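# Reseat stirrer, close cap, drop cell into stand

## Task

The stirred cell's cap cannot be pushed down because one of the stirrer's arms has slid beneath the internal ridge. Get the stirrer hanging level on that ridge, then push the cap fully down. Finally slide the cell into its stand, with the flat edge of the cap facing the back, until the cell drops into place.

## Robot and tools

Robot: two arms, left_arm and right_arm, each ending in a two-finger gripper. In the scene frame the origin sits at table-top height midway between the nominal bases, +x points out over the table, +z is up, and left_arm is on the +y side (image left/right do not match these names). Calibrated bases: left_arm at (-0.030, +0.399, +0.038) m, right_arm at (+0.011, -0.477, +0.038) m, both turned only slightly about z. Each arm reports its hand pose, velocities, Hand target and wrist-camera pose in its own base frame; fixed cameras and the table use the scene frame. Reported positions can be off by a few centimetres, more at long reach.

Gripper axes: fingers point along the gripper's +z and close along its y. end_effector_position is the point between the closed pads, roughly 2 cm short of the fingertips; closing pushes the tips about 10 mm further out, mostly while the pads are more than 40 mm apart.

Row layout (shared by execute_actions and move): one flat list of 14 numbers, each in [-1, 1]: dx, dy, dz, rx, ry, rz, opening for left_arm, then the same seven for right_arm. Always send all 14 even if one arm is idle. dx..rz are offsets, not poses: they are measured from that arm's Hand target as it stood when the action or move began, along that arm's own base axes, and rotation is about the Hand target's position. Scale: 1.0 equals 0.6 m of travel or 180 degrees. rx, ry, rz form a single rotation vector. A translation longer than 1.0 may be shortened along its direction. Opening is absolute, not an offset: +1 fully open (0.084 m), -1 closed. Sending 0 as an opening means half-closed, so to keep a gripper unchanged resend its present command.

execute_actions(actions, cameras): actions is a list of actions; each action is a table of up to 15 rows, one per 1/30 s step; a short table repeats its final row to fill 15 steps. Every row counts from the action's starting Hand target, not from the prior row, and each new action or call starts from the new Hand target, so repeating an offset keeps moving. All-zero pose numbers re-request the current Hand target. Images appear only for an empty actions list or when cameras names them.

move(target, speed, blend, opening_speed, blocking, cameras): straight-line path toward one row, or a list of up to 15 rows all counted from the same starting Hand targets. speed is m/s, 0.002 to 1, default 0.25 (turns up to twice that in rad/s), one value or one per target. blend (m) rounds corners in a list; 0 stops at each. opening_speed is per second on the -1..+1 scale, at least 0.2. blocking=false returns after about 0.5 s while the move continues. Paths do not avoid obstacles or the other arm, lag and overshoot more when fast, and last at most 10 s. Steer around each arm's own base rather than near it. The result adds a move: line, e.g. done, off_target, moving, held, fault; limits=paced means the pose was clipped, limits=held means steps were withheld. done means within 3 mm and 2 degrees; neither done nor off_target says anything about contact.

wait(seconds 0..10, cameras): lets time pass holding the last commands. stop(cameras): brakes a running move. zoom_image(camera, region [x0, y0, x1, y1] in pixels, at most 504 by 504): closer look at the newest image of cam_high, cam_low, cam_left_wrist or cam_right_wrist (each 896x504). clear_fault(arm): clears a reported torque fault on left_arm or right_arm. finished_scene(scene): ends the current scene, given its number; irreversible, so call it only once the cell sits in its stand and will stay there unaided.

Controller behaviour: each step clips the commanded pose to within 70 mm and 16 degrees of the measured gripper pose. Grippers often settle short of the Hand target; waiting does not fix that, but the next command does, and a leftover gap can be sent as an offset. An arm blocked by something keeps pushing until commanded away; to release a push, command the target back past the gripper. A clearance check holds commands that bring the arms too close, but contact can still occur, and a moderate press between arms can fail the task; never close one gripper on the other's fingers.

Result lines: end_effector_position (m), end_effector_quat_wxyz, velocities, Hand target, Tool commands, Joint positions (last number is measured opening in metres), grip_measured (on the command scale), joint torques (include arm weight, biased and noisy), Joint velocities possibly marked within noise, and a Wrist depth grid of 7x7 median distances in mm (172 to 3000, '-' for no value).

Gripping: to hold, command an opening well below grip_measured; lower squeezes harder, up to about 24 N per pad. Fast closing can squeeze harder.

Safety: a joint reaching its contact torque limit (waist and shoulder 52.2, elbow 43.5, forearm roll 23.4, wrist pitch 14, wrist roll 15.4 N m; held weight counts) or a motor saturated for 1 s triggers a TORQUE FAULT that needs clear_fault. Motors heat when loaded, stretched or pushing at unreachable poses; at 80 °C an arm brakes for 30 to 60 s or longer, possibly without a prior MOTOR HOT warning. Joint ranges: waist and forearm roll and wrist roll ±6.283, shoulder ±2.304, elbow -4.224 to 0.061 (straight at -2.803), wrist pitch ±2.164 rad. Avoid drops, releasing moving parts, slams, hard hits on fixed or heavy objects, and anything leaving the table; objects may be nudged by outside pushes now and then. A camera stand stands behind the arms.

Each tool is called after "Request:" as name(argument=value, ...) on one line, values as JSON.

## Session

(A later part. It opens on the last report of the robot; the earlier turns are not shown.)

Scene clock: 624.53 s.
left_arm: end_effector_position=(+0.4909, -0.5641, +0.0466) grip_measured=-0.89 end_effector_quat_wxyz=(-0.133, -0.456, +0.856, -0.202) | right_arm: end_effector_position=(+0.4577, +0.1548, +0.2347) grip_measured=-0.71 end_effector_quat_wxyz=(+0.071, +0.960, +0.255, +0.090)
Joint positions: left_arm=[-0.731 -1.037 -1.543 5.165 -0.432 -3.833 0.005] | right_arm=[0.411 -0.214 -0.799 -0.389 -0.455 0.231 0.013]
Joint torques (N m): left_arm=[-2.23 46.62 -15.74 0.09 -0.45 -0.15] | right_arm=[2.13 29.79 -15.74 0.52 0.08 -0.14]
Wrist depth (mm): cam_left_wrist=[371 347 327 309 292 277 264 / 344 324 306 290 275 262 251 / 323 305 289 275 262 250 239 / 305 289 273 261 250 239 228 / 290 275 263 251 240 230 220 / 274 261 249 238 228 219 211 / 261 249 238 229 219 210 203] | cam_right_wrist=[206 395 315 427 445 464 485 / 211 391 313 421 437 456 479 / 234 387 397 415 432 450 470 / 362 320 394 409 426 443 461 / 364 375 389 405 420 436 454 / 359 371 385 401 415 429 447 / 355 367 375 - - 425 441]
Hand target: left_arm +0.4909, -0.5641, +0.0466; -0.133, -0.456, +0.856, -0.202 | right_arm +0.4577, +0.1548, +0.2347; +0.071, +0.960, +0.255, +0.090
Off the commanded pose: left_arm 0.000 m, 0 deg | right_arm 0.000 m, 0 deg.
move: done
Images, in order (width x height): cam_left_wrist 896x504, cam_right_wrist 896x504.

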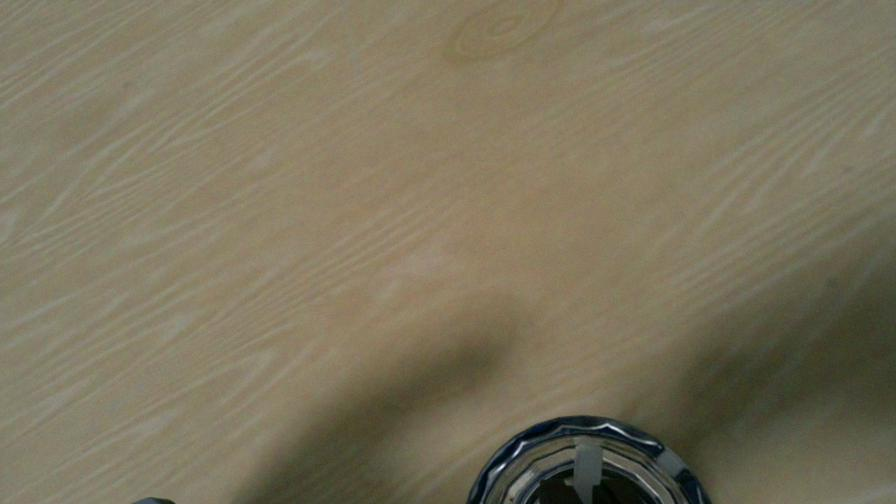

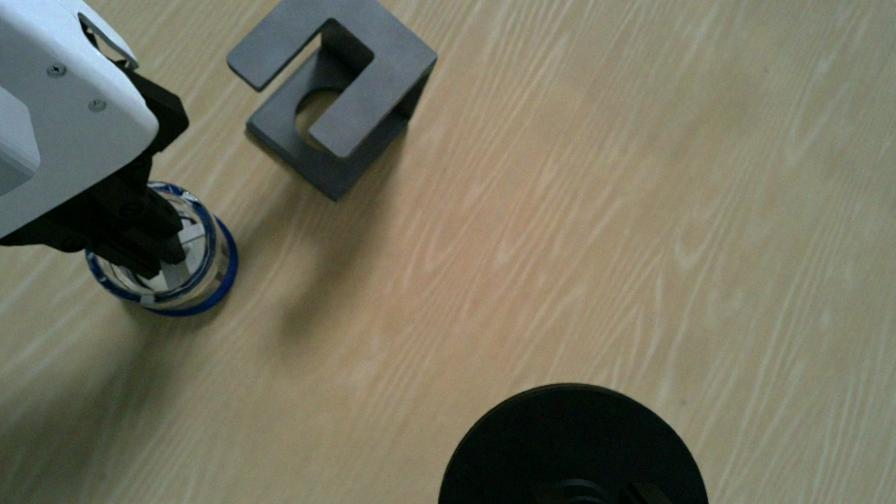

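Gripped the bar (−0.89). Lift 8 mm slowly.

Request:
move(target=[0,0,0.0133,0,0,0,-1,0,0,0,0,0,0,-0.9], speed=0.03, cameras=["cam_left_wrist","cam_right_wrist"])

Request:
zoom_image(camera="cam_left_wrist", region=[460, 404, 720, 504])

Request:
zoom_image(camera="cam_right_wrist", region=[80, 160, 270, 320])

Scene clock: 629.73 s.
left_arm: end_effector_position=(+0.4909, -0.5641, +0.0546) grip_measured=-0.89 end_effector_quat_wxyz=(-0.133, -0.456, +0.856, -0.202) | right_arm: end_effector_position=(+0.4577, +0.1548, +0.2347) grip_measured=-0.71 end_effector_quat_wxyz=(+0.071, +0.960, +0.255, +0.090)
Joint positions: left_arm=[-0.731 -1.023 -1.539 5.183 -0.436 -3.853 0.005] | right_arm=[0.411 -0.214 -0.799 -0.389 -0.455 0.231 0.013]
Joint torques (N m): left_arm=[-2.14 46.74 -14.51 -0.04 -0.45 -0.25] | right_arm=[0.61 26.76 -15.69 0.15 -0.03 -0.11]
Wrist depth (mm): cam_left_wrist=[384 359 338 319 302 287 273 / 357 335 317 300 285 271 259 / 335 316 300 285 271 258 247 / 315 298 283 270 257 246 236 / 299 284 270 258 247 236 226 / 284 270 258 246 236 227 218 / 270 257 246 237 227 217 210] | cam_right_wrist=[210 395 315 428 446 463 484 / 207 391 313 422 437 457 476 / 231 387 397 415 433 451 470 / 362 339 395 410 425 442 461 / 364 374 389 405 419 437 455 / 359 371 384 401 414 429 448 / 356 367 377 - - 426 441]
Hand target: left_arm +0.4909, -0.5641, +0.0546; -0.133, -0.456, +0.856, -0.202 | right_arm +0.4577, +0.1548, +0.2347; +0.071, +0.960, +0.255, +0.090
Off the commanded pose: left_arm 0.000 m, 0 deg | right_arm 0.000 m, 0 deg.
move: done
Images, in order (width x height): cam_left_wrist 896x504, cam_right_wrist 896x504.

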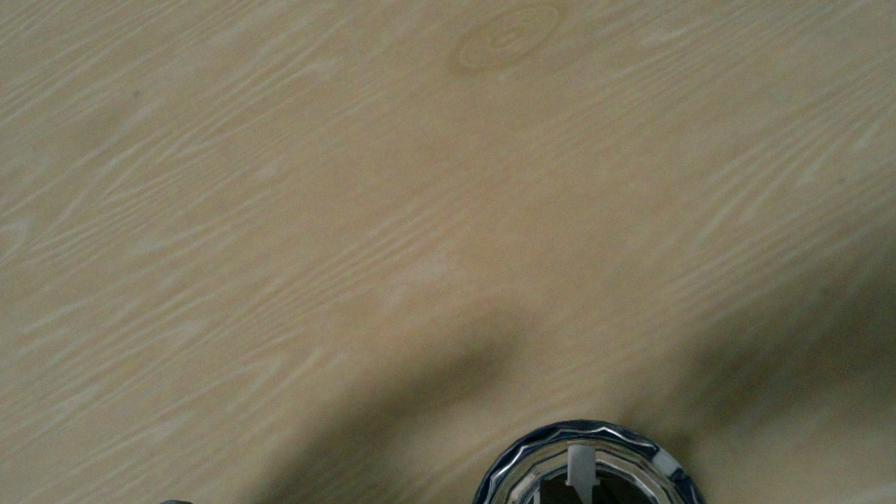

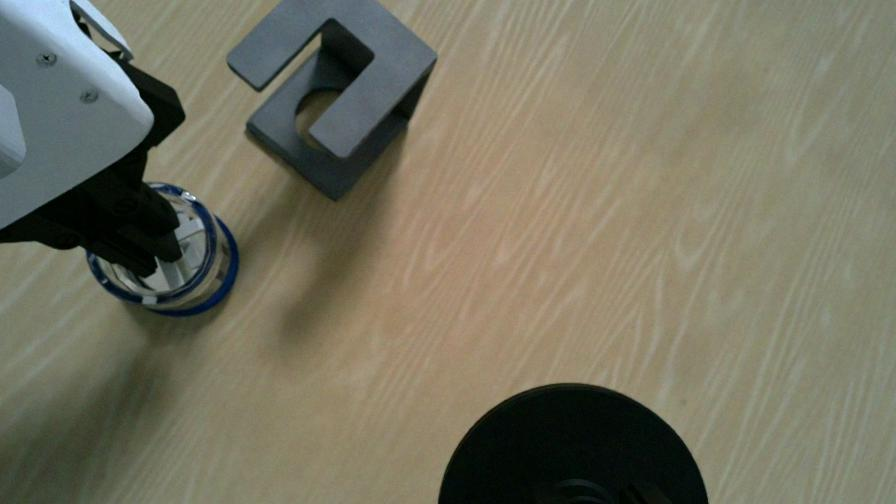

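Scaled by 1.938 from the camera's 896x504 image, which has a finer 1280x720 frame.

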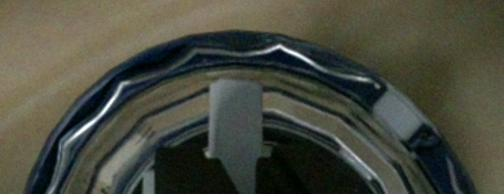

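Scaled by 2.653 from the camera's 896x504 image, which has a finer 1280x720 frame.

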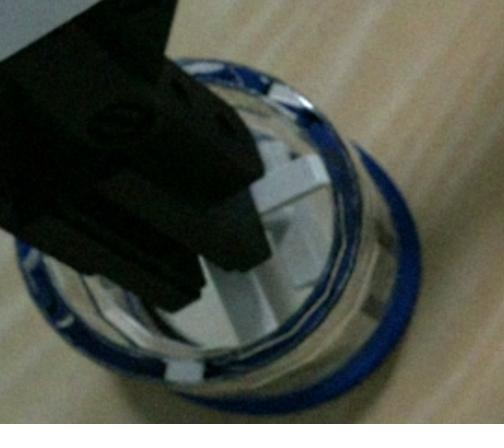

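Request:
move(target=[[0.0035,-0.0022,0.006,0,0,0,-1,0,0,0,0,0,0,-0.9],[0.0068,-0.0023,0.0085,0.0372,0.0619,0,-1,0,0,0,0,0,0,-0.9]], speed=0.04, cameras=["cam_left_wrist","cam_right_wrist","cam_low"])

Request:
zoom_image(camera="cam_left_wrist", region=[460, 404, 720, 504])

Request:
zoom_image(camera="cam_right_wrist", region=[80, 160, 270, 320])

Request:
zoom_image(camera="cam_low", region=[350, 230, 550, 400])

Scene clock: 653.57 s.
left_arm: end_effector_position=(+0.4950, -0.5655, +0.0597) grip_measured=-0.89 end_effector_quat_wxyz=(-0.188, -0.480, +0.850, -0.107) | right_arm: end_effector_position=(+0.4577, +0.1548, +0.2347) grip_measured=-0.71 end_effector_quat_wxyz=(+0.071, +0.960, +0.255, +0.090)
Joint positions: left_arm=[-0.716 -1.123 -1.764 5.572 -0.691 -4.319 0.005] | right_arm=[0.411 -0.214 -0.799 -0.389 -0.455 0.231 0.013]
Joint torques (N m): left_arm=[0.11 47.68 -16.56 0.14 -0.38 -0.16] | right_arm=[1.5 27 -16.12 0.69 -0.05 -0.31]
Wrist depth (mm): cam_left_wrist=[314 315 316 317 318 318 319 / 295 295 296 297 298 298 298 / 281 281 278 282 283 284 284 / 265 265 266 266 267 267 268 / 254 254 255 255 253 256 256 / 240 241 241 242 242 243 243 / 231 232 232 232 233 233 234] | cam_right_wrist=[192 218 316 428 445 464 484 / 206 239 312 421 437 457 476 / 231 387 397 415 432 450 469 / 365 358 395 410 426 443 462 / 363 374 391 405 420 437 455 / 359 371 384 401 416 430 447 / 355 368 376 - - 426 440]
Hand target: left_arm +0.4950, -0.5655, +0.0597; -0.188, -0.480, +0.850, -0.107 | right_arm +0.4577, +0.1548, +0.2347; +0.071, +0.960, +0.255, +0.090
Off the commanded pose: left_arm 0.000 m, 0 deg | right_arm 0.000 m, 0 deg.
move: done
Images, in order (width x height): cam_low 896x504, cam_left_wrist 896x504, cam_right_wrist 896x504.

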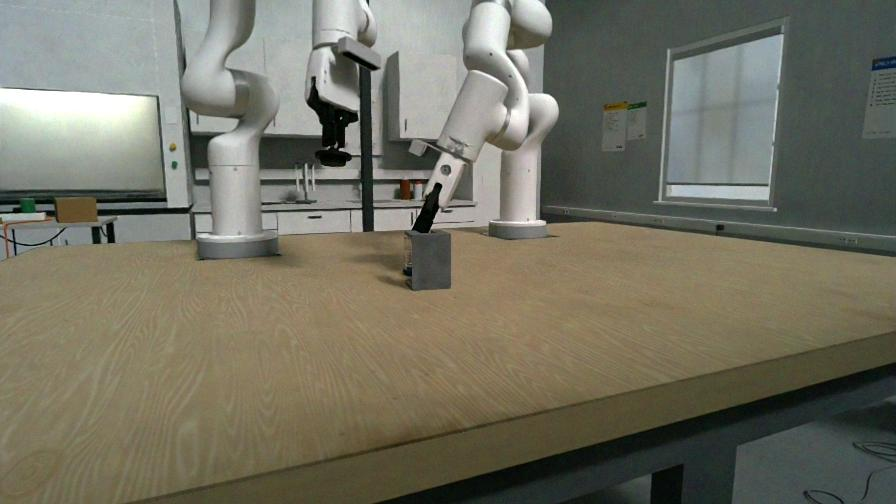

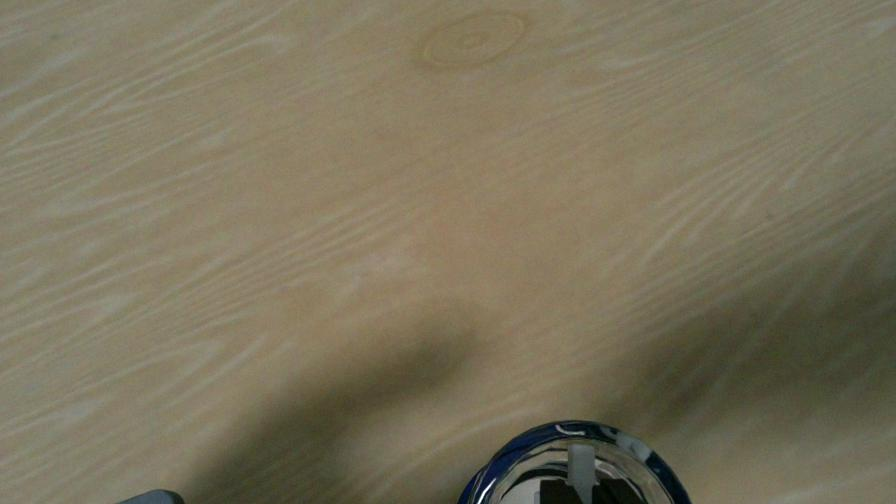

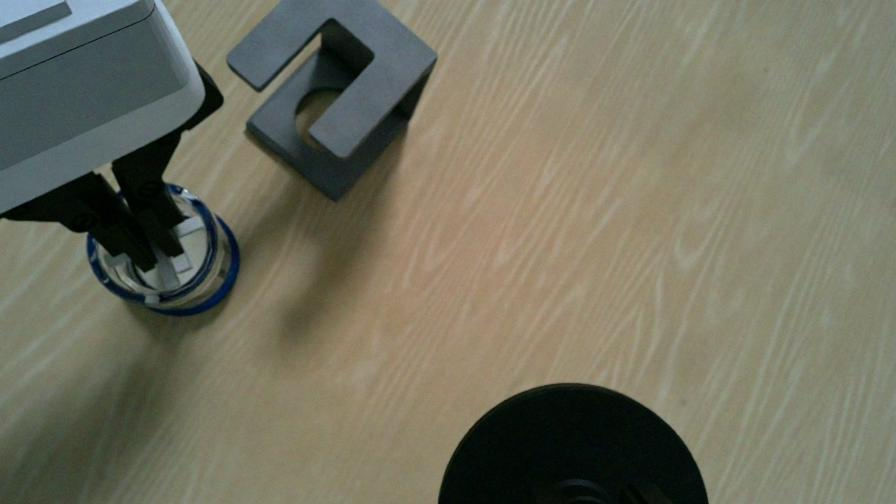

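Scaled by 1.938 from the camera's 896x504 image, which has a finer 1280x720 frame.

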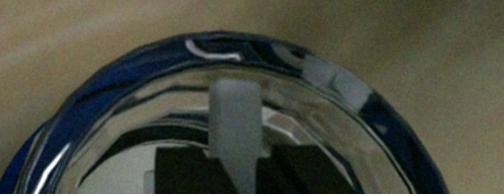

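Scaled by 2.653 from the camera's 896x504 image, which has a finer 1280x720 frame.

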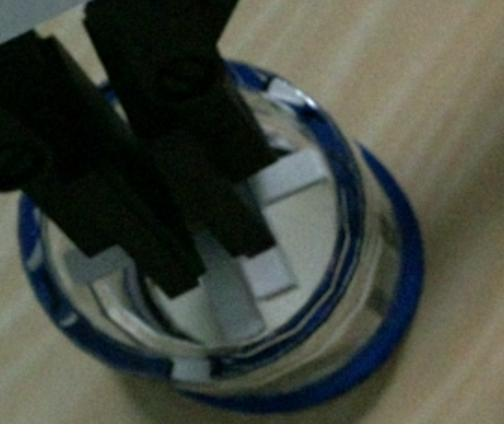

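Scaled by 2.520 from the camera's 896x504 image, which has a finer 1280x720 frame.

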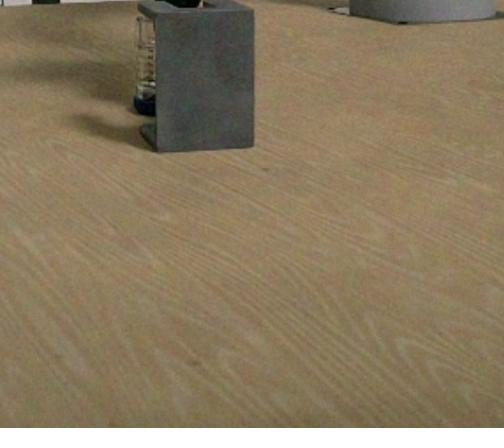

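Request:
move(target=[0,0,-0.012,0,0,0,-1,0,0,0,0,0,0,-0.9], speed=0.03)

Request:
move(target=[0,0,-0.0042,0,0,0,-1,0,0,0,0,0,0,-0.9], speed=0.02, cameras=["cam_right_wrist"])

Request:
zoom_image(camera="cam_right_wrist", region=[80, 160, 270, 320])

Scene clock: 663.70 s.
left_arm: end_effector_position=(+0.4950, -0.5655, +0.0525) grip_measured=-0.89 end_effector_quat_wxyz=(-0.188, -0.480, +0.850, -0.107) | right_arm: end_effector_position=(+0.4577, +0.1548, +0.2347) grip_measured=-0.71 end_effector_quat_wxyz=(+0.071, +0.960, +0.255, +0.090)
Joint positions: left_arm=[-0.716 -1.135 -1.768 5.566 -0.685 -4.31 0.005] | right_arm=[0.411 -0.214 -0.799 -0.389 -0.455 0.231 0.013]
Joint torques (N m): left_arm=[-0.93 46.59 -16.73 -0.34 -0.17 -0.04] | right_arm=[1.84 25.54 -15.5 0.14 0 -0.31]
Wrist depth (mm): cam_left_wrist=[305 302 307 307 308 309 310 / 286 287 287 288 288 289 290 / 272 273 270 274 275 275 276 / 257 257 258 258 259 260 260 / 246 246 247 248 248 246 249 / 233 234 234 234 235 236 236 / 225 225 225 226 229 226 224] | cam_right_wrist=[194 223 315 428 445 463 483 / 209 241 313 421 438 457 478 / 232 387 398 415 432 450 470 / 365 347 395 410 426 443 461 / 365 375 388 405 420 436 454 / 359 372 385 401 415 430 448 / 356 367 376 - - 426 442]
Hand target: left_arm +0.4950, -0.5655, +0.0525; -0.188, -0.480, +0.850, -0.107 | right_arm +0.4577, +0.1548, +0.2347; +0.071, +0.960, +0.255, +0.090
Off the commanded pose: left_arm 0.000 m, 0 deg | right_arm 0.000 m, 0 deg.
move: done

Scene clock: 664.40 s.
left_arm: end_effector_position=(+0.4950, -0.5655, +0.0500) grip_measured=-0.89 end_effector_quat_wxyz=(-0.188, -0.480, +0.850, -0.107) | right_arm: end_effector_position=(+0.4577, +0.1548, +0.2347) grip_measured=-0.71 end_effector_quat_wxyz=(+0.071, +0.960, +0.255, +0.090)
Joint positions: left_arm=[-0.716 -1.139 -1.77 5.564 -0.683 -4.308 0.005] | right_arm=[0.411 -0.214 -0.799 -0.389 -0.455 0.231 0.013]
Joint torques (N m): left_arm=[-1.12 47.08 -16.31 -0.39 -0.15 -0.01] | right_arm=[1.15 27.19 -15.23 0.2 -0.15 -0.22]
Wrist depth (mm): cam_left_wrist=[302 298 303 304 305 306 306 / 282 283 284 285 285 286 287 / 269 270 270 271 272 273 273 / 254 254 255 256 256 257 257 / 243 244 244 245 245 243 246 / 231 231 232 232 232 233 233 / 222 222 223 223 226 224 224] | cam_right_wrist=[196 224 316 428 445 463 485 / 210 242 312 422 438 457 477 / 235 387 397 414 432 451 470 / 365 346 395 411 427 443 462 / 364 374 389 405 420 437 455 / 359 372 385 402 415 429 447 / 355 367 376 - - 425 440]
Hand target: left_arm +0.4950, -0.5655, +0.0500; -0.188, -0.480, +0.850, -0.107 | right_arm +0.4577, +0.1548, +0.2347; +0.071, +0.960, +0.255, +0.090
Off the commanded pose: left_arm 0.000 m, 0 deg | right_arm 0.000 m, 0 deg.
move: done
Images, in order (width x height): cam_right_wrist 896x504.

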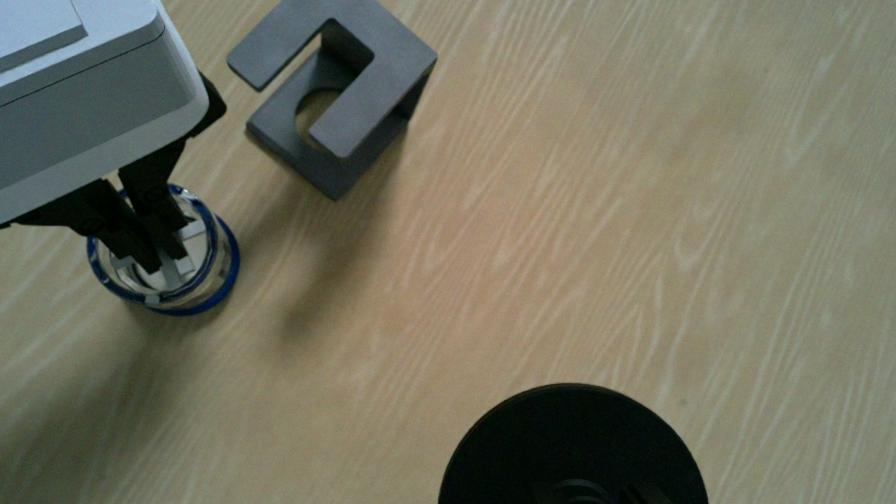

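Scaled by 2.653 from the camera's 896x504 image, which has a finer 1280x720 frame.

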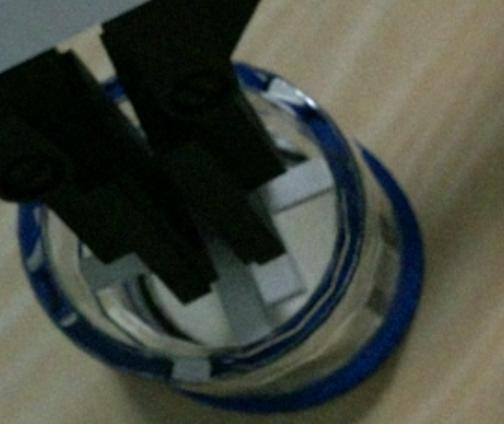

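Request:
move(target=[0,0,-0.0025,0,0,0,-1,0,0,0,0,0,0,-0.9], speed=0.02)

Request:
move(target=[0,0,-0.0025,0,0,0,-1,0,0,0,0,0,0,-0.9], speed=0.02, cameras=["cam_left_wrist","cam_right_wrist"])

Request:
zoom_image(camera="cam_right_wrist", region=[80, 160, 270, 320])

Request:
zoom_image(camera="cam_left_wrist", region=[460, 404, 720, 504])

Scene clock: 674.03 s.
left_arm: end_effector_position=(+0.4950, -0.5655, +0.0485) grip_measured=-0.89 end_effector_quat_wxyz=(-0.188, -0.480, +0.850, -0.107) | right_arm: end_effector_position=(+0.4577, +0.1548, +0.2347) grip_measured=-0.71 end_effector_quat_wxyz=(+0.071, +0.960, +0.255, +0.090)
Joint positions: left_arm=[-0.716 -1.142 -1.771 5.562 -0.682 -4.306 0.005] | right_arm=[0.411 -0.214 -0.799 -0.389 -0.455 0.231 0.013]
Joint torques (N m): left_arm=[0.02 45.64 -16.55 -0.15 -0.01 -0.01] | right_arm=[1.39 27.14 -15.74 0.55 0.06 -0.21]
Wrist depth (mm): cam_left_wrist=[300 296 301 302 303 303 304 / 281 282 282 283 284 284 284 / 268 269 269 266 270 271 271 / 252 253 253 254 255 255 256 / 242 242 243 243 244 241 245 / 229 230 230 231 231 232 232 / 221 221 221 222 225 223 223] | cam_right_wrist=[196 225 315 428 445 463 484 / 211 243 313 422 437 457 477 / 234 386 397 415 433 451 470 / 365 351 394 411 426 444 462 / 364 374 389 405 420 437 454 / 359 371 384 402 415 429 447 / 356 367 376 - - 425 441]
Hand target: left_arm +0.4950, -0.5655, +0.0485; -0.188, -0.480, +0.850, -0.107 | right_arm +0.4577, +0.1548, +0.2347; +0.071, +0.960, +0.255, +0.090
Off the commanded pose: left_arm 0.000 m, 0 deg | right_arm 0.000 m, 0 deg.
move: done

Scene clock: 674.73 s.
left_arm: end_effector_position=(+0.4950, -0.5655, +0.0470) grip_measured=-0.89 end_effector_quat_wxyz=(-0.188, -0.480, +0.850, -0.107) | right_arm: end_effector_position=(+0.4577, +0.1548, +0.2347) grip_measured=-0.71 end_effector_quat_wxyz=(+0.071, +0.960, +0.255, +0.090)
Joint positions: left_arm=[-0.716 -1.144 -1.771 5.561 -0.681 -4.304 0.005] | right_arm=[0.411 -0.214 -0.799 -0.389 -0.455 0.231 0.013]
Joint torques (N m): left_arm=[-1.73 45.2 -16.1 -0.28 -0.04 0.02] | right_arm=[1.28 29 -16.02 0.05 0.21 -0.21]
Wrist depth (mm): cam_left_wrist=[298 294 300 300 301 302 303 / 279 280 281 281 282 282 283 / 266 267 267 265 268 269 269 / 251 251 252 253 253 253 254 / 240 241 241 242 242 240 243 / 228 228 229 229 229 230 230 / 219 219 220 220 223 221 221] | cam_right_wrist=[197 226 316 427 445 464 486 / 211 243 313 421 437 456 477 / 234 387 398 414 432 450 469 / 365 361 395 410 426 443 461 / 364 375 389 405 420 437 455 / 359 371 384 401 415 429 448 / 355 367 376 - - 425 442]
Hand target: left_arm +0.4950, -0.5655, +0.0470; -0.188, -0.480, +0.850, -0.107 | right_arm +0.4577, +0.1548, +0.2347; +0.071, +0.960, +0.255, +0.090
Off the commanded pose: left_arm 0.000 m, 0 deg | right_arm 0.000 m, 0 deg.
move: done
Images, in order (width x height): cam_left_wrist 896x504, cam_right_wrist 896x504.

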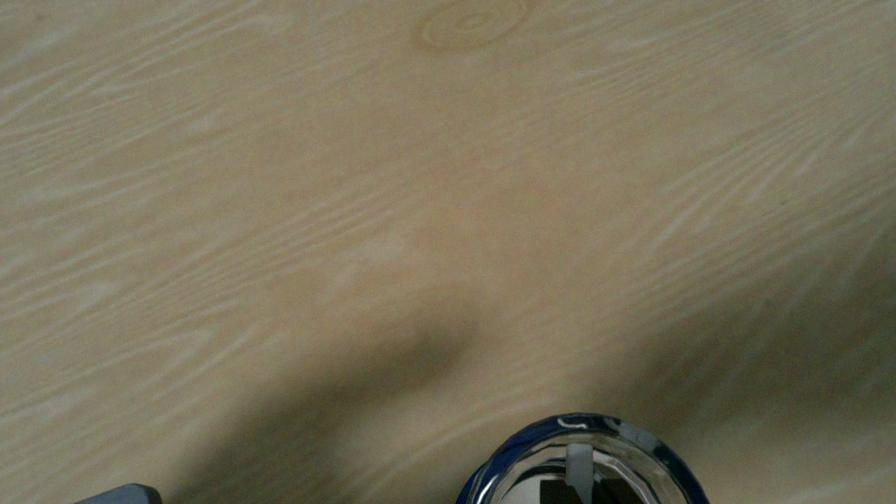

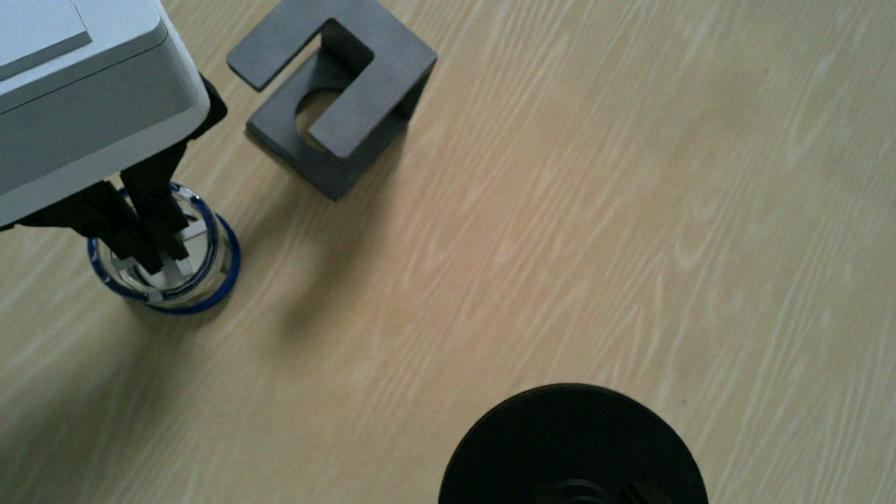

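Scaled by 2.653 from the camera's 896x504 image, which has a finer 1280x720 frame.

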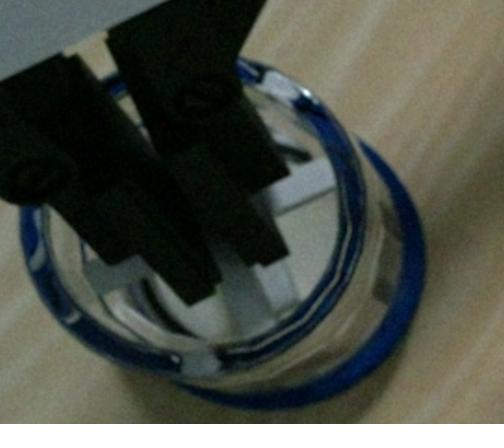

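Scaled by 1.938 from the camera's 896x504 image, which has a finer 1280x720 frame.

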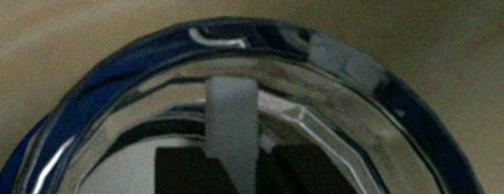

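Request:
move(target=[[0,0,0.0025,0,0,0,-1,0,0,0,0,0,0,-0.9],[-0.0020,0.0013,0.0025,0,0,0,-1,0,0,0,0,0,0,-0.9],[-0.0020,0.0013,-0.0015,0,0,0,-1,0,0,0,0,0,0,-0.9]], speed=0.02, cameras=["cam_right_wrist"])

Request:
zoom_image(camera="cam_right_wrist", region=[80, 160, 270, 320])

Scene clock: 684.87 s.
left_arm: end_effector_position=(+0.4938, -0.5647, +0.0462) grip_measured=-0.90 end_effector_quat_wxyz=(-0.188, -0.480, +0.850, -0.107) | right_arm: end_effector_position=(+0.4577, +0.1548, +0.2347) grip_measured=-0.71 end_effector_quat_wxyz=(+0.071, +0.960, +0.255, +0.090)
Joint positions: left_arm=[-0.716 -1.142 -1.765 5.558 -0.677 -4.3 0.005] | right_arm=[0.411 -0.214 -0.799 -0.389 -0.455 0.231 0.013]
Joint torques (N m): left_arm=[-2.51 44.2 -15.45 0.03 -0.12 -0.07] | right_arm=[1.35 26.65 -15.32 1.18 0.1 -0.2]
Wrist depth (mm): cam_left_wrist=[297 293 299 299 300 300 301 / 278 279 280 280 281 281 282 / 265 265 266 263 267 268 269 / 250 250 251 252 252 253 253 / 240 240 240 241 241 239 242 / 227 228 228 228 229 229 230 / 219 219 219 219 222 220 221] | cam_right_wrist=[198 252 315 427 446 463 484 / 212 251 312 422 438 457 477 / 234 387 398 415 432 450 470 / 365 360 395 409 426 442 461 / 364 374 389 404 420 436 455 / 360 371 384 401 415 429 446 / 355 368 376 - - 426 441]
Hand target: left_arm +0.4938, -0.5647, +0.0461; -0.188, -0.480, +0.850, -0.107 | right_arm +0.4577, +0.1548, +0.2347; +0.071, +0.960, +0.255, +0.090
Off the commanded pose: left_arm 0.000 m, 0 deg | right_arm 0.000 m, 0 deg.
move: done
Images, in order (width x height): cam_right_wrist 896x504.

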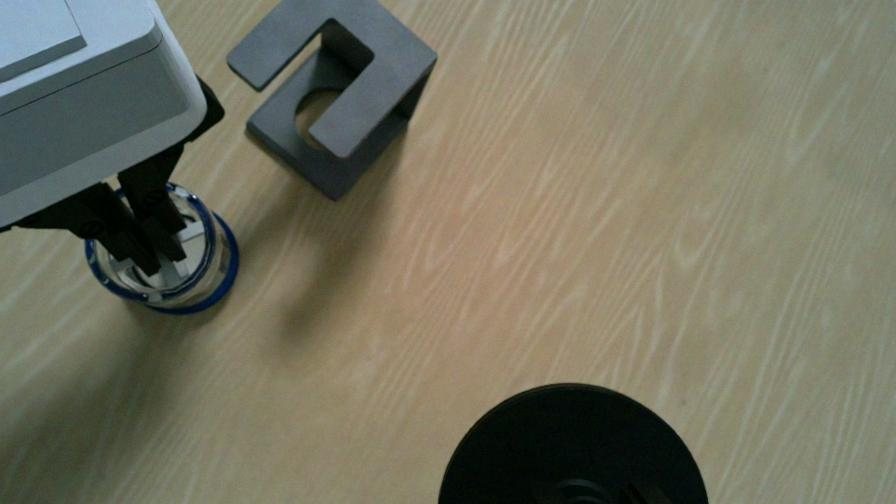

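Scaled by 2.653 from the camera's 896x504 image, which has a finer 1280x720 frame.

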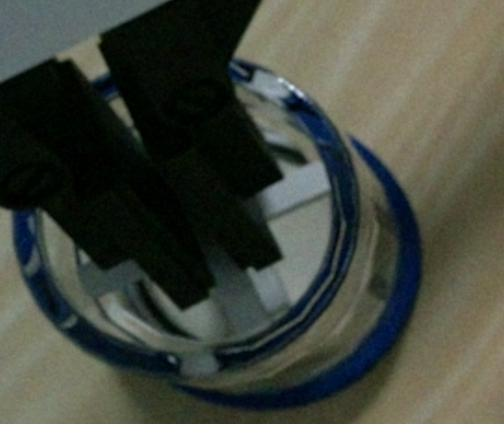

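Request:
move(target=[[-0.0004,-0.0007,-0.0000,0,0,0,-1,0,0,0,0,0,0,-0.9],[-0.0004,-0.0007,-0.0025,0,0,0,-1,0,0,0,0,0,0,-0.9]], speed=0.02, cameras=["cam_right_wrist"])

Request:
zoom_image(camera="cam_right_wrist", region=[80, 160, 270, 320])

Request:
move(target=[0,0,-0.0025,0,0,0,-1,0,0,0,0,0,0,-0.9], speed=0.02, cameras=["cam_right_wrist"])

Request:
zoom_image(camera="cam_right_wrist", region=[80, 160, 270, 320])

Scene clock: 706.20 s.
left_arm: end_effector_position=(+0.4936, -0.5652, +0.0449) grip_measured=-0.89 end_effector_quat_wxyz=(-0.188, -0.480, +0.850, -0.107) | right_arm: end_effector_position=(+0.4577, +0.1548, +0.2347) grip_measured=-0.71 end_effector_quat_wxyz=(+0.071, +0.960, +0.255, +0.090)
Joint positions: left_arm=[-0.717 -1.145 -1.767 5.556 -0.676 -4.299 0.005] | right_arm=[0.411 -0.214 -0.799 -0.389 -0.455 0.231 0.013]
Joint torques (N m): left_arm=[-5.57 27.71 -8.97 0.17 0.72 -0.05] | right_arm=[0.94 26.96 -15.77 0.48 0.15 -0.29]
Wrist depth (mm): cam_left_wrist=[296 292 298 298 299 300 300 / 277 278 279 279 280 281 281 / 265 265 266 263 267 267 268 / 249 250 250 251 251 252 252 / 239 239 240 240 241 238 241 / 227 227 227 228 228 228 229 / 218 218 218 219 222 219 220] | cam_right_wrist=[197 251 315 428 444 463 484 / 212 251 312 421 437 457 477 / 234 387 397 414 432 451 470 / 366 360 395 410 426 443 461 / 364 374 390 405 421 437 455 / 359 370 384 401 415 429 446 / 355 368 376 - - 426 442]
Hand target: left_arm +0.4936, -0.5651, +0.0446; -0.188, -0.480, +0.850, -0.107 | right_arm +0.4577, +0.1548, +0.2347; +0.071, +0.960, +0.255, +0.090
Off the commanded pose: left_arm 0.000 m, 0 deg | right_arm 0.000 m, 0 deg.
move: done
Images, in order (width x height): cam_right_wrist 896x504.

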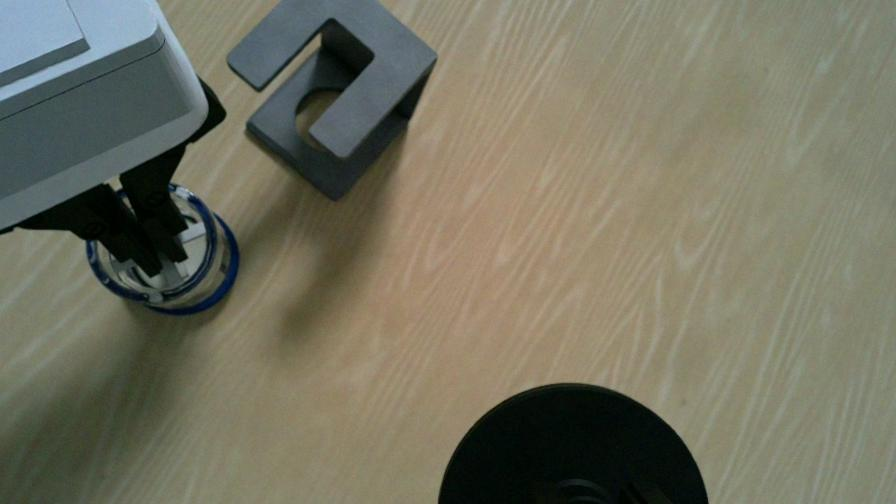

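Scaled by 2.653 from the camera's 896x504 image, which has a finer 1280x720 frame.

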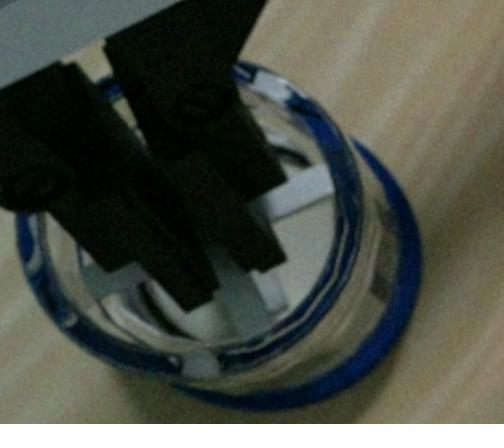

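Scene clock: 706.90 s.
left_arm: end_effector_position=(+0.4938, -0.5654, +0.0440) grip_measured=-0.89 end_effector_quat_wxyz=(-0.188, -0.480, +0.850, -0.107) | right_arm: end_effector_position=(+0.4577, +0.1548, +0.2347) grip_measured=-0.71 end_effector_quat_wxyz=(+0.071, +0.960, +0.255, +0.090)
Joint positions: left_arm=[-0.717 -1.146 -1.768 5.555 -0.675 -4.297 0.005] | right_arm=[0.411 -0.214 -0.799 -0.389 -0.455 0.231 0.013]
Joint torques (N m): left_arm=[-7.01 8.6 -1.59 0.95 3.46 0.09] | right_arm=[1.28 25.69 -15.4 -0.14 0.2 -0.25]
Wrist depth (mm): cam_left_wrist=[296 292 298 298 299 299 300 / 278 278 279 279 279 280 281 / 265 265 266 262 266 267 267 / 249 249 250 250 251 252 252 / 239 239 239 240 240 238 241 / 226 227 227 227 228 228 228 / 218 218 218 218 222 219 219] | cam_right_wrist=[197 232 316 427 445 462 484 / 212 250 312 422 437 458 476 / 234 387 397 416 432 450 470 / 363 361 395 409 427 443 461 / 364 374 389 405 420 436 454 / 359 371 384 402 416 430 448 / 356 367 376 - - 426 441]
Hand target: left_arm +0.4936, -0.5651, +0.0431; -0.188, -0.480, +0.850, -0.107 | right_arm +0.4577, +0.1548, +0.2347; +0.071, +0.960, +0.255, +0.090
Off the commanded pose: left_arm 0.001 m, 0 deg | right_arm 0.000 m, 0 deg.
move: done
Images, in order (width x height): cam_right_wrist 896x504.

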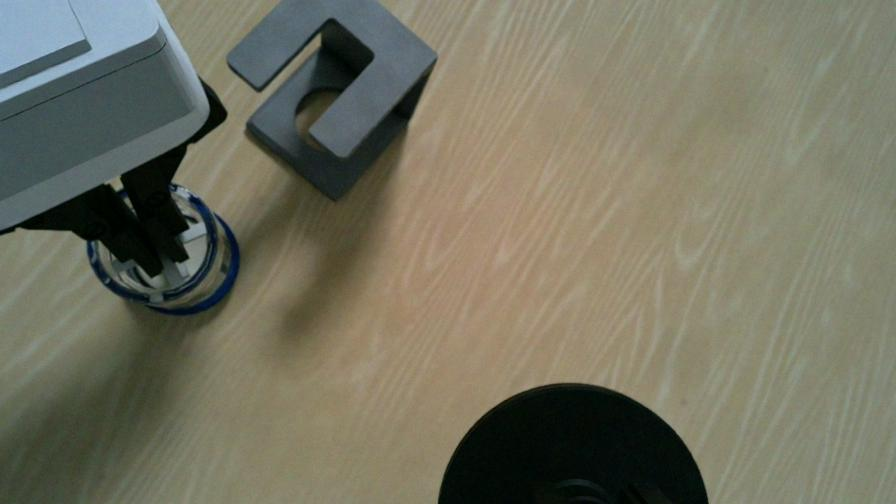

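Scaled by 2.653 from the camera's 896x504 image, which has a finer 1280x720 frame.

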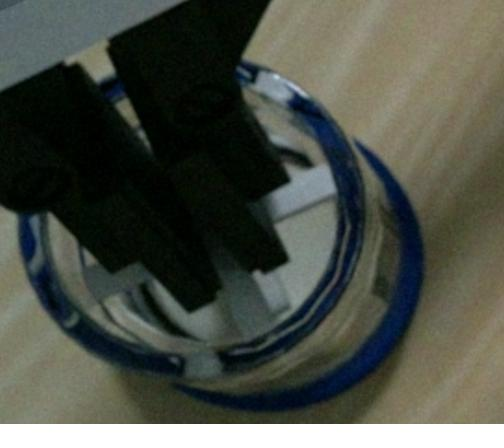

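Request:
move(target=[0,0,0.0027,0,0,0,-1,0,0,0,0,0,0,-0.9], speed=0.03)

Request:
move(target=[[0,0,0.000,0,0,0,-0.76,0,0,0,0,0,0,-0.9],[0.0,-0.001,0.03,0,0,0,-0.76,0,0,0,0,0,0,-0.9]], speed=0.03, opening_speed=0.3, cameras=["cam_right_wrist"])

Request:
zoom_image(camera="cam_right_wrist", region=[80, 160, 270, 320])

Scene clock: 714.67 s.
left_arm: end_effector_position=(+0.4936, -0.5651, +0.0446) grip_measured=-0.89 end_effector_quat_wxyz=(-0.188, -0.481, +0.850, -0.107) | right_arm: end_effector_position=(+0.4577, +0.1548, +0.2347) grip_measured=-0.71 end_effector_quat_wxyz=(+0.071, +0.960, +0.255, +0.090)
Joint positions: left_arm=[-0.717 -1.145 -1.767 5.556 -0.676 -4.299 0.005] | right_arm=[0.411 -0.214 -0.799 -0.389 -0.455 0.231 0.013]
Joint torques (N m): left_arm=[-2.07 26.64 -3.94 2.8 -0.25 -0.15] | right_arm=[-0.14 28.36 -15.55 0.17 0.07 -0.27]
Wrist depth (mm): cam_left_wrist=[297 292 298 298 299 300 300 / 277 278 279 279 279 280 281 / 264 265 265 262 266 267 267 / 249 250 250 251 251 252 252 / 239 239 240 240 240 238 241 / 226 227 227 227 228 228 228 / 218 218 218 219 222 219 219] | cam_right_wrist=[197 251 315 428 445 462 483 / 212 251 313 421 438 457 477 / 234 386 397 415 433 450 469 / 364 361 396 410 426 443 461 / 363 374 389 404 420 437 455 / 359 370 384 401 415 429 447 / 355 367 376 - - 425 441]
Hand target: left_arm +0.4936, -0.5651, +0.0447; -0.188, -0.480, +0.850, -0.107 | right_arm +0.4577, +0.1548, +0.2347; +0.071, +0.960, +0.255, +0.090
Off the commanded pose: left_arm 0.000 m, 0 deg | right_arm 0.000 m, 0 deg.
move: done

Scene clock: 716.60 s.
left_arm: end_effector_position=(+0.4936, -0.5657, +0.0627) grip_measured=-0.78 end_effector_quat_wxyz=(-0.188, -0.480, +0.850, -0.107) | right_arm: end_effector_position=(+0.4577, +0.1548, +0.2347) grip_measured=-0.71 end_effector_quat_wxyz=(+0.071, +0.960, +0.255, +0.090)
Joint positions: left_arm=[-0.718 -1.116 -1.758 5.573 -0.691 -4.321 0.01] | right_arm=[0.411 -0.214 -0.799 -0.389 -0.455 0.231 0.013]
Joint torques (N m): left_arm=[-2.65 49.98 -15.81 -0.07 -0.43 -0.11] | right_arm=[1.91 28.82 -15.77 0.73 0.05 -0.12]
Wrist depth (mm): cam_left_wrist=[318 319 320 321 321 323 323 / 298 299 299 300 301 301 302 / 284 284 285 286 286 287 288 / 268 268 269 269 270 270 271 / 256 257 257 258 255 259 260 / 243 244 244 245 245 246 246 / 234 234 235 235 236 236 236] | cam_right_wrist=[190 222 315 429 445 464 484 / 204 244 312 421 438 456 477 / 229 387 397 415 433 451 469 / 363 360 396 409 425 442 462 / 364 375 389 404 419 436 454 / 359 370 385 401 415 430 448 / 355 368 376 - - 425 440]
Hand target: left_arm +0.4936, -0.5657, +0.0627; -0.188, -0.480, +0.850, -0.107 | right_arm +0.4577, +0.1548, +0.2347; +0.071, +0.960, +0.255, +0.090
Off the commanded pose: left_arm 0.000 m, 0 deg | right_arm 0.000 m, 0 deg.
move: done
Images, in order (width x height): cam_right_wrist 896x504.

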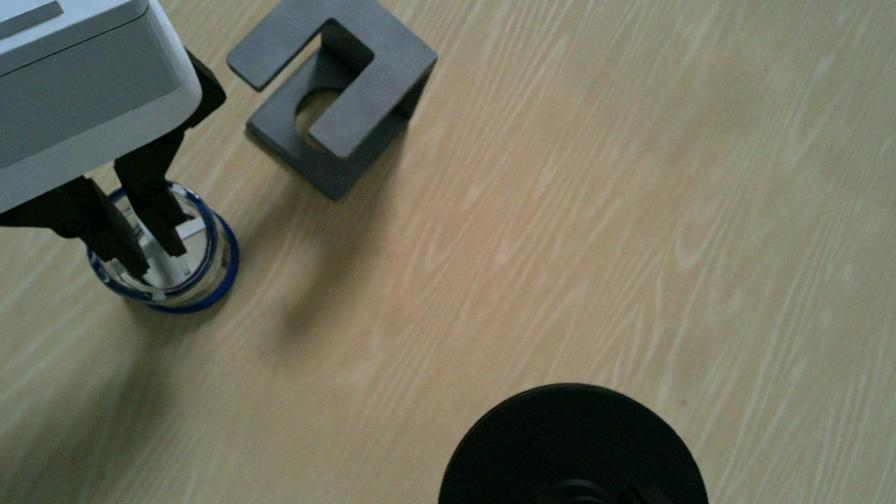

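Scaled by 2.653 from the camera's 896x504 image, which has a finer 1280x720 frame.

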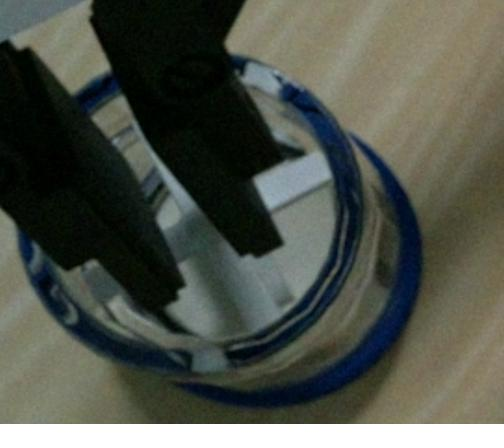

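Request:
move(target=[[0,0,0.05,0,0,0,-0.76,0,0,0,0,0,0,-0.9],[0,0.15,0.16,0,0,0,-0.76,0,0,0,0,0,0,-0.9]], speed=0.15, cameras=["cam_right_wrist","cam_left_wrist"])

Request:
zoom_image(camera="cam_right_wrist", region=[80, 160, 270, 320])

Scene clock: 723.63 s.
left_arm: end_effector_position=(+0.4935, -0.4757, +0.1587) grip_measured=-0.78 end_effector_quat_wxyz=(-0.188, -0.480, +0.850, -0.107) | right_arm: end_effector_position=(+0.4577, +0.1548, +0.2347) grip_measured=-0.71 end_effector_quat_wxyz=(+0.071, +0.960, +0.255, +0.090)
Joint positions: left_arm=[-0.616 -0.839 -1.499 5.612 -0.745 -4.266 0.01] | right_arm=[0.411 -0.214 -0.799 -0.389 -0.455 0.231 0.013]
Joint torques (N m): left_arm=[-1.21 44.49 -16.23 0.42 -0.44 -0.05] | right_arm=[1.58 27.78 -15.28 0.21 0.04 -0.25]
Wrist depth (mm): cam_left_wrist=[443 444 446 447 447 448 449 / 415 416 417 418 419 419 420 / 395 395 398 398 399 400 400 / 373 373 374 375 376 376 377 / 357 353 359 355 359 361 362 / 245 335 336 323 342 342 342 / 232 236 326 327 328 328 329] | cam_right_wrist=[382 394 315 427 445 462 483 / 378 390 312 422 438 459 477 / 373 387 397 415 432 450 470 / 369 361 395 410 425 444 462 / 364 374 389 405 421 437 455 / 359 372 385 401 415 429 447 / 356 367 376 - - 425 442]
Hand target: left_arm +0.4936, -0.4757, +0.1587; -0.188, -0.480, +0.850, -0.107 | right_arm +0.4577, +0.1548, +0.2347; +0.071, +0.960, +0.255, +0.090
Off the commanded pose: left_arm 0.000 m, 0 deg | right_arm 0.000 m, 0 deg.
move: done
Images, in order (width x height): cam_left_wrist 896x504, cam_right_wrist 896x504.

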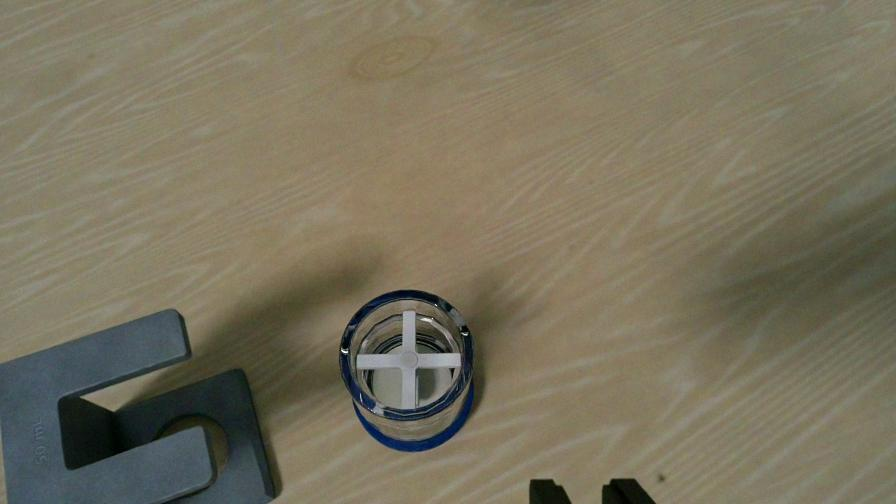

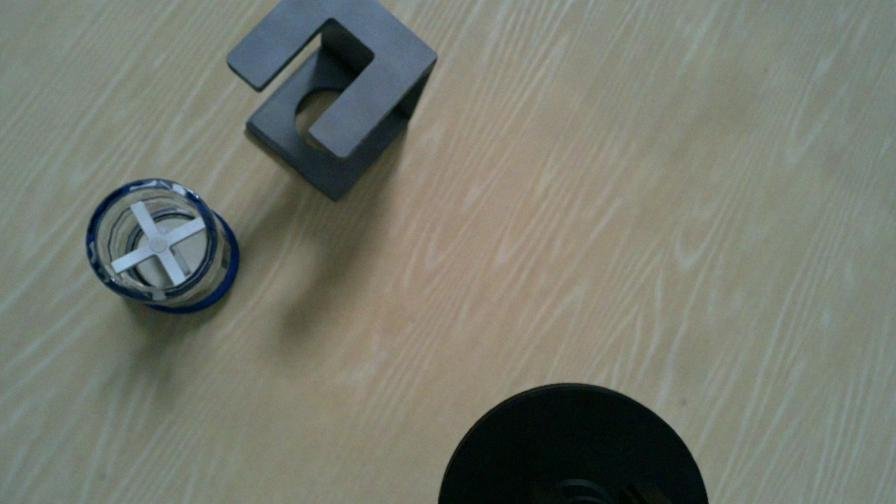

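Scaled by 2.653 from the camera's 896x504 image, which has a finer 1280x720 frame.

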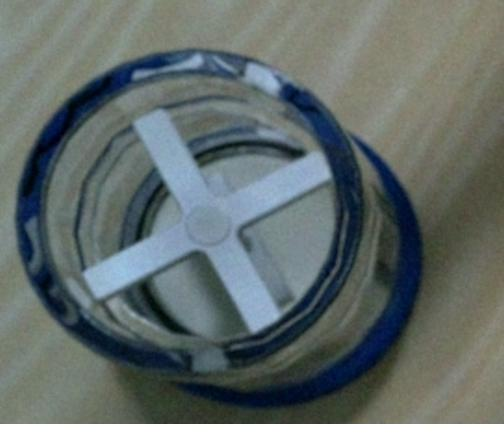

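Request:
move(target=[-0.2175,-0.115,0.0,-0.266,-0.1162,0.5697,-0.76,0,0,0,0,0,0,-0.9], speed=0.4, cameras=["cam_left_wrist","cam_high"])

Scene clock: 754.50 s.
left_arm: end_effector_position=(+0.3631, -0.5447, +0.1587) grip_measured=-0.78 end_effector_quat_wxyz=(+0.059, +0.814, -0.086, +0.571) | right_arm: end_effector_position=(+0.4577, +0.1548, +0.2347) grip_measured=-0.71 end_effector_quat_wxyz=(+0.071, +0.960, +0.255, +0.090)
Joint positions: left_arm=[-1.3 -0.819 -1.018 1.977 -1.137 -2.945 0.01] | right_arm=[0.411 -0.214 -0.799 -0.389 -0.455 0.231 0.013]
Joint torques (N m): left_arm=[-2.8 36.94 -13.38 -0.3 -1.35 -0.01] | right_arm=[2.81 25.89 -15.44 0.4 0.05 -0.2]
Wrist depth (mm): cam_left_wrist=[2206 2566 2634 2624 2717 - - / 2014 2093 2138 2220 2899 - - / 2050 2138 2228 2309 - - 260 / 2125 2192 872 871 867 865 796 / 698 698 695 692 691 647 689 / 548 548 546 436 517 545 542 / 473 471 471 450 470 470 467] | cam_right_wrist=[383 395 315 428 444 463 484 / 378 391 313 421 438 457 476 / 374 387 397 415 434 451 470 / 369 360 396 409 426 443 462 / 364 375 389 405 420 437 455 / 359 371 384 401 415 429 447 / 355 367 375 - - 426 440]
Hand target: left_arm +0.3631, -0.5447, +0.1587; +0.059, +0.814, -0.086, +0.571 | right_arm +0.4577, +0.1548, +0.2347; +0.071, +0.960, +0.255, +0.090
Off the commanded pose: left_arm 0.000 m, 0 deg | right_arm 0.000 m, 0 deg.
move: done; limits=paced
Images, in order (width x height): cam_high 896x504, cam_left_wrist 896x504.

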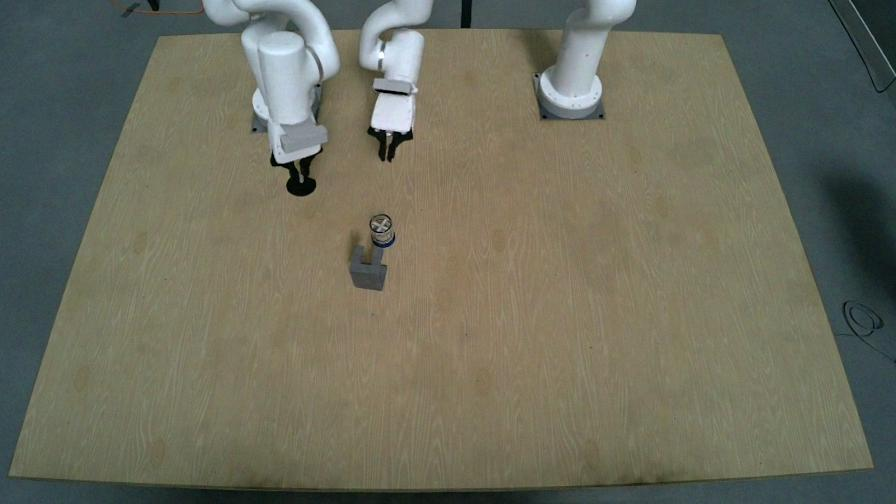

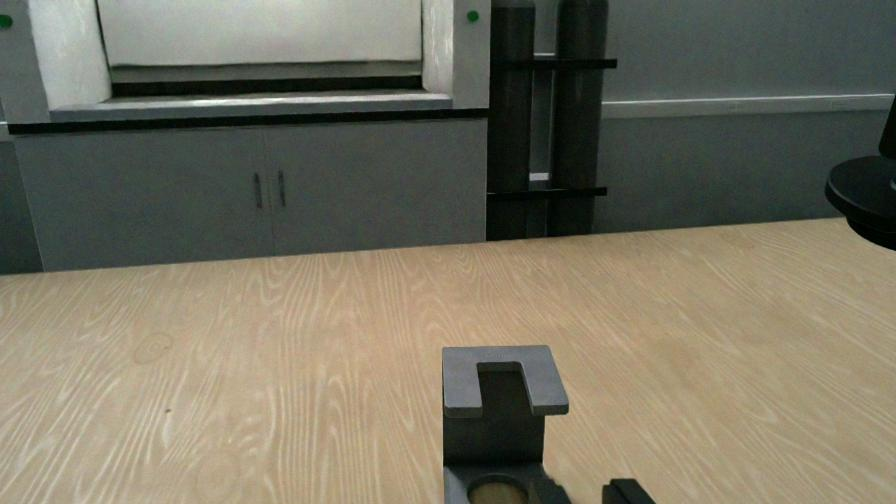

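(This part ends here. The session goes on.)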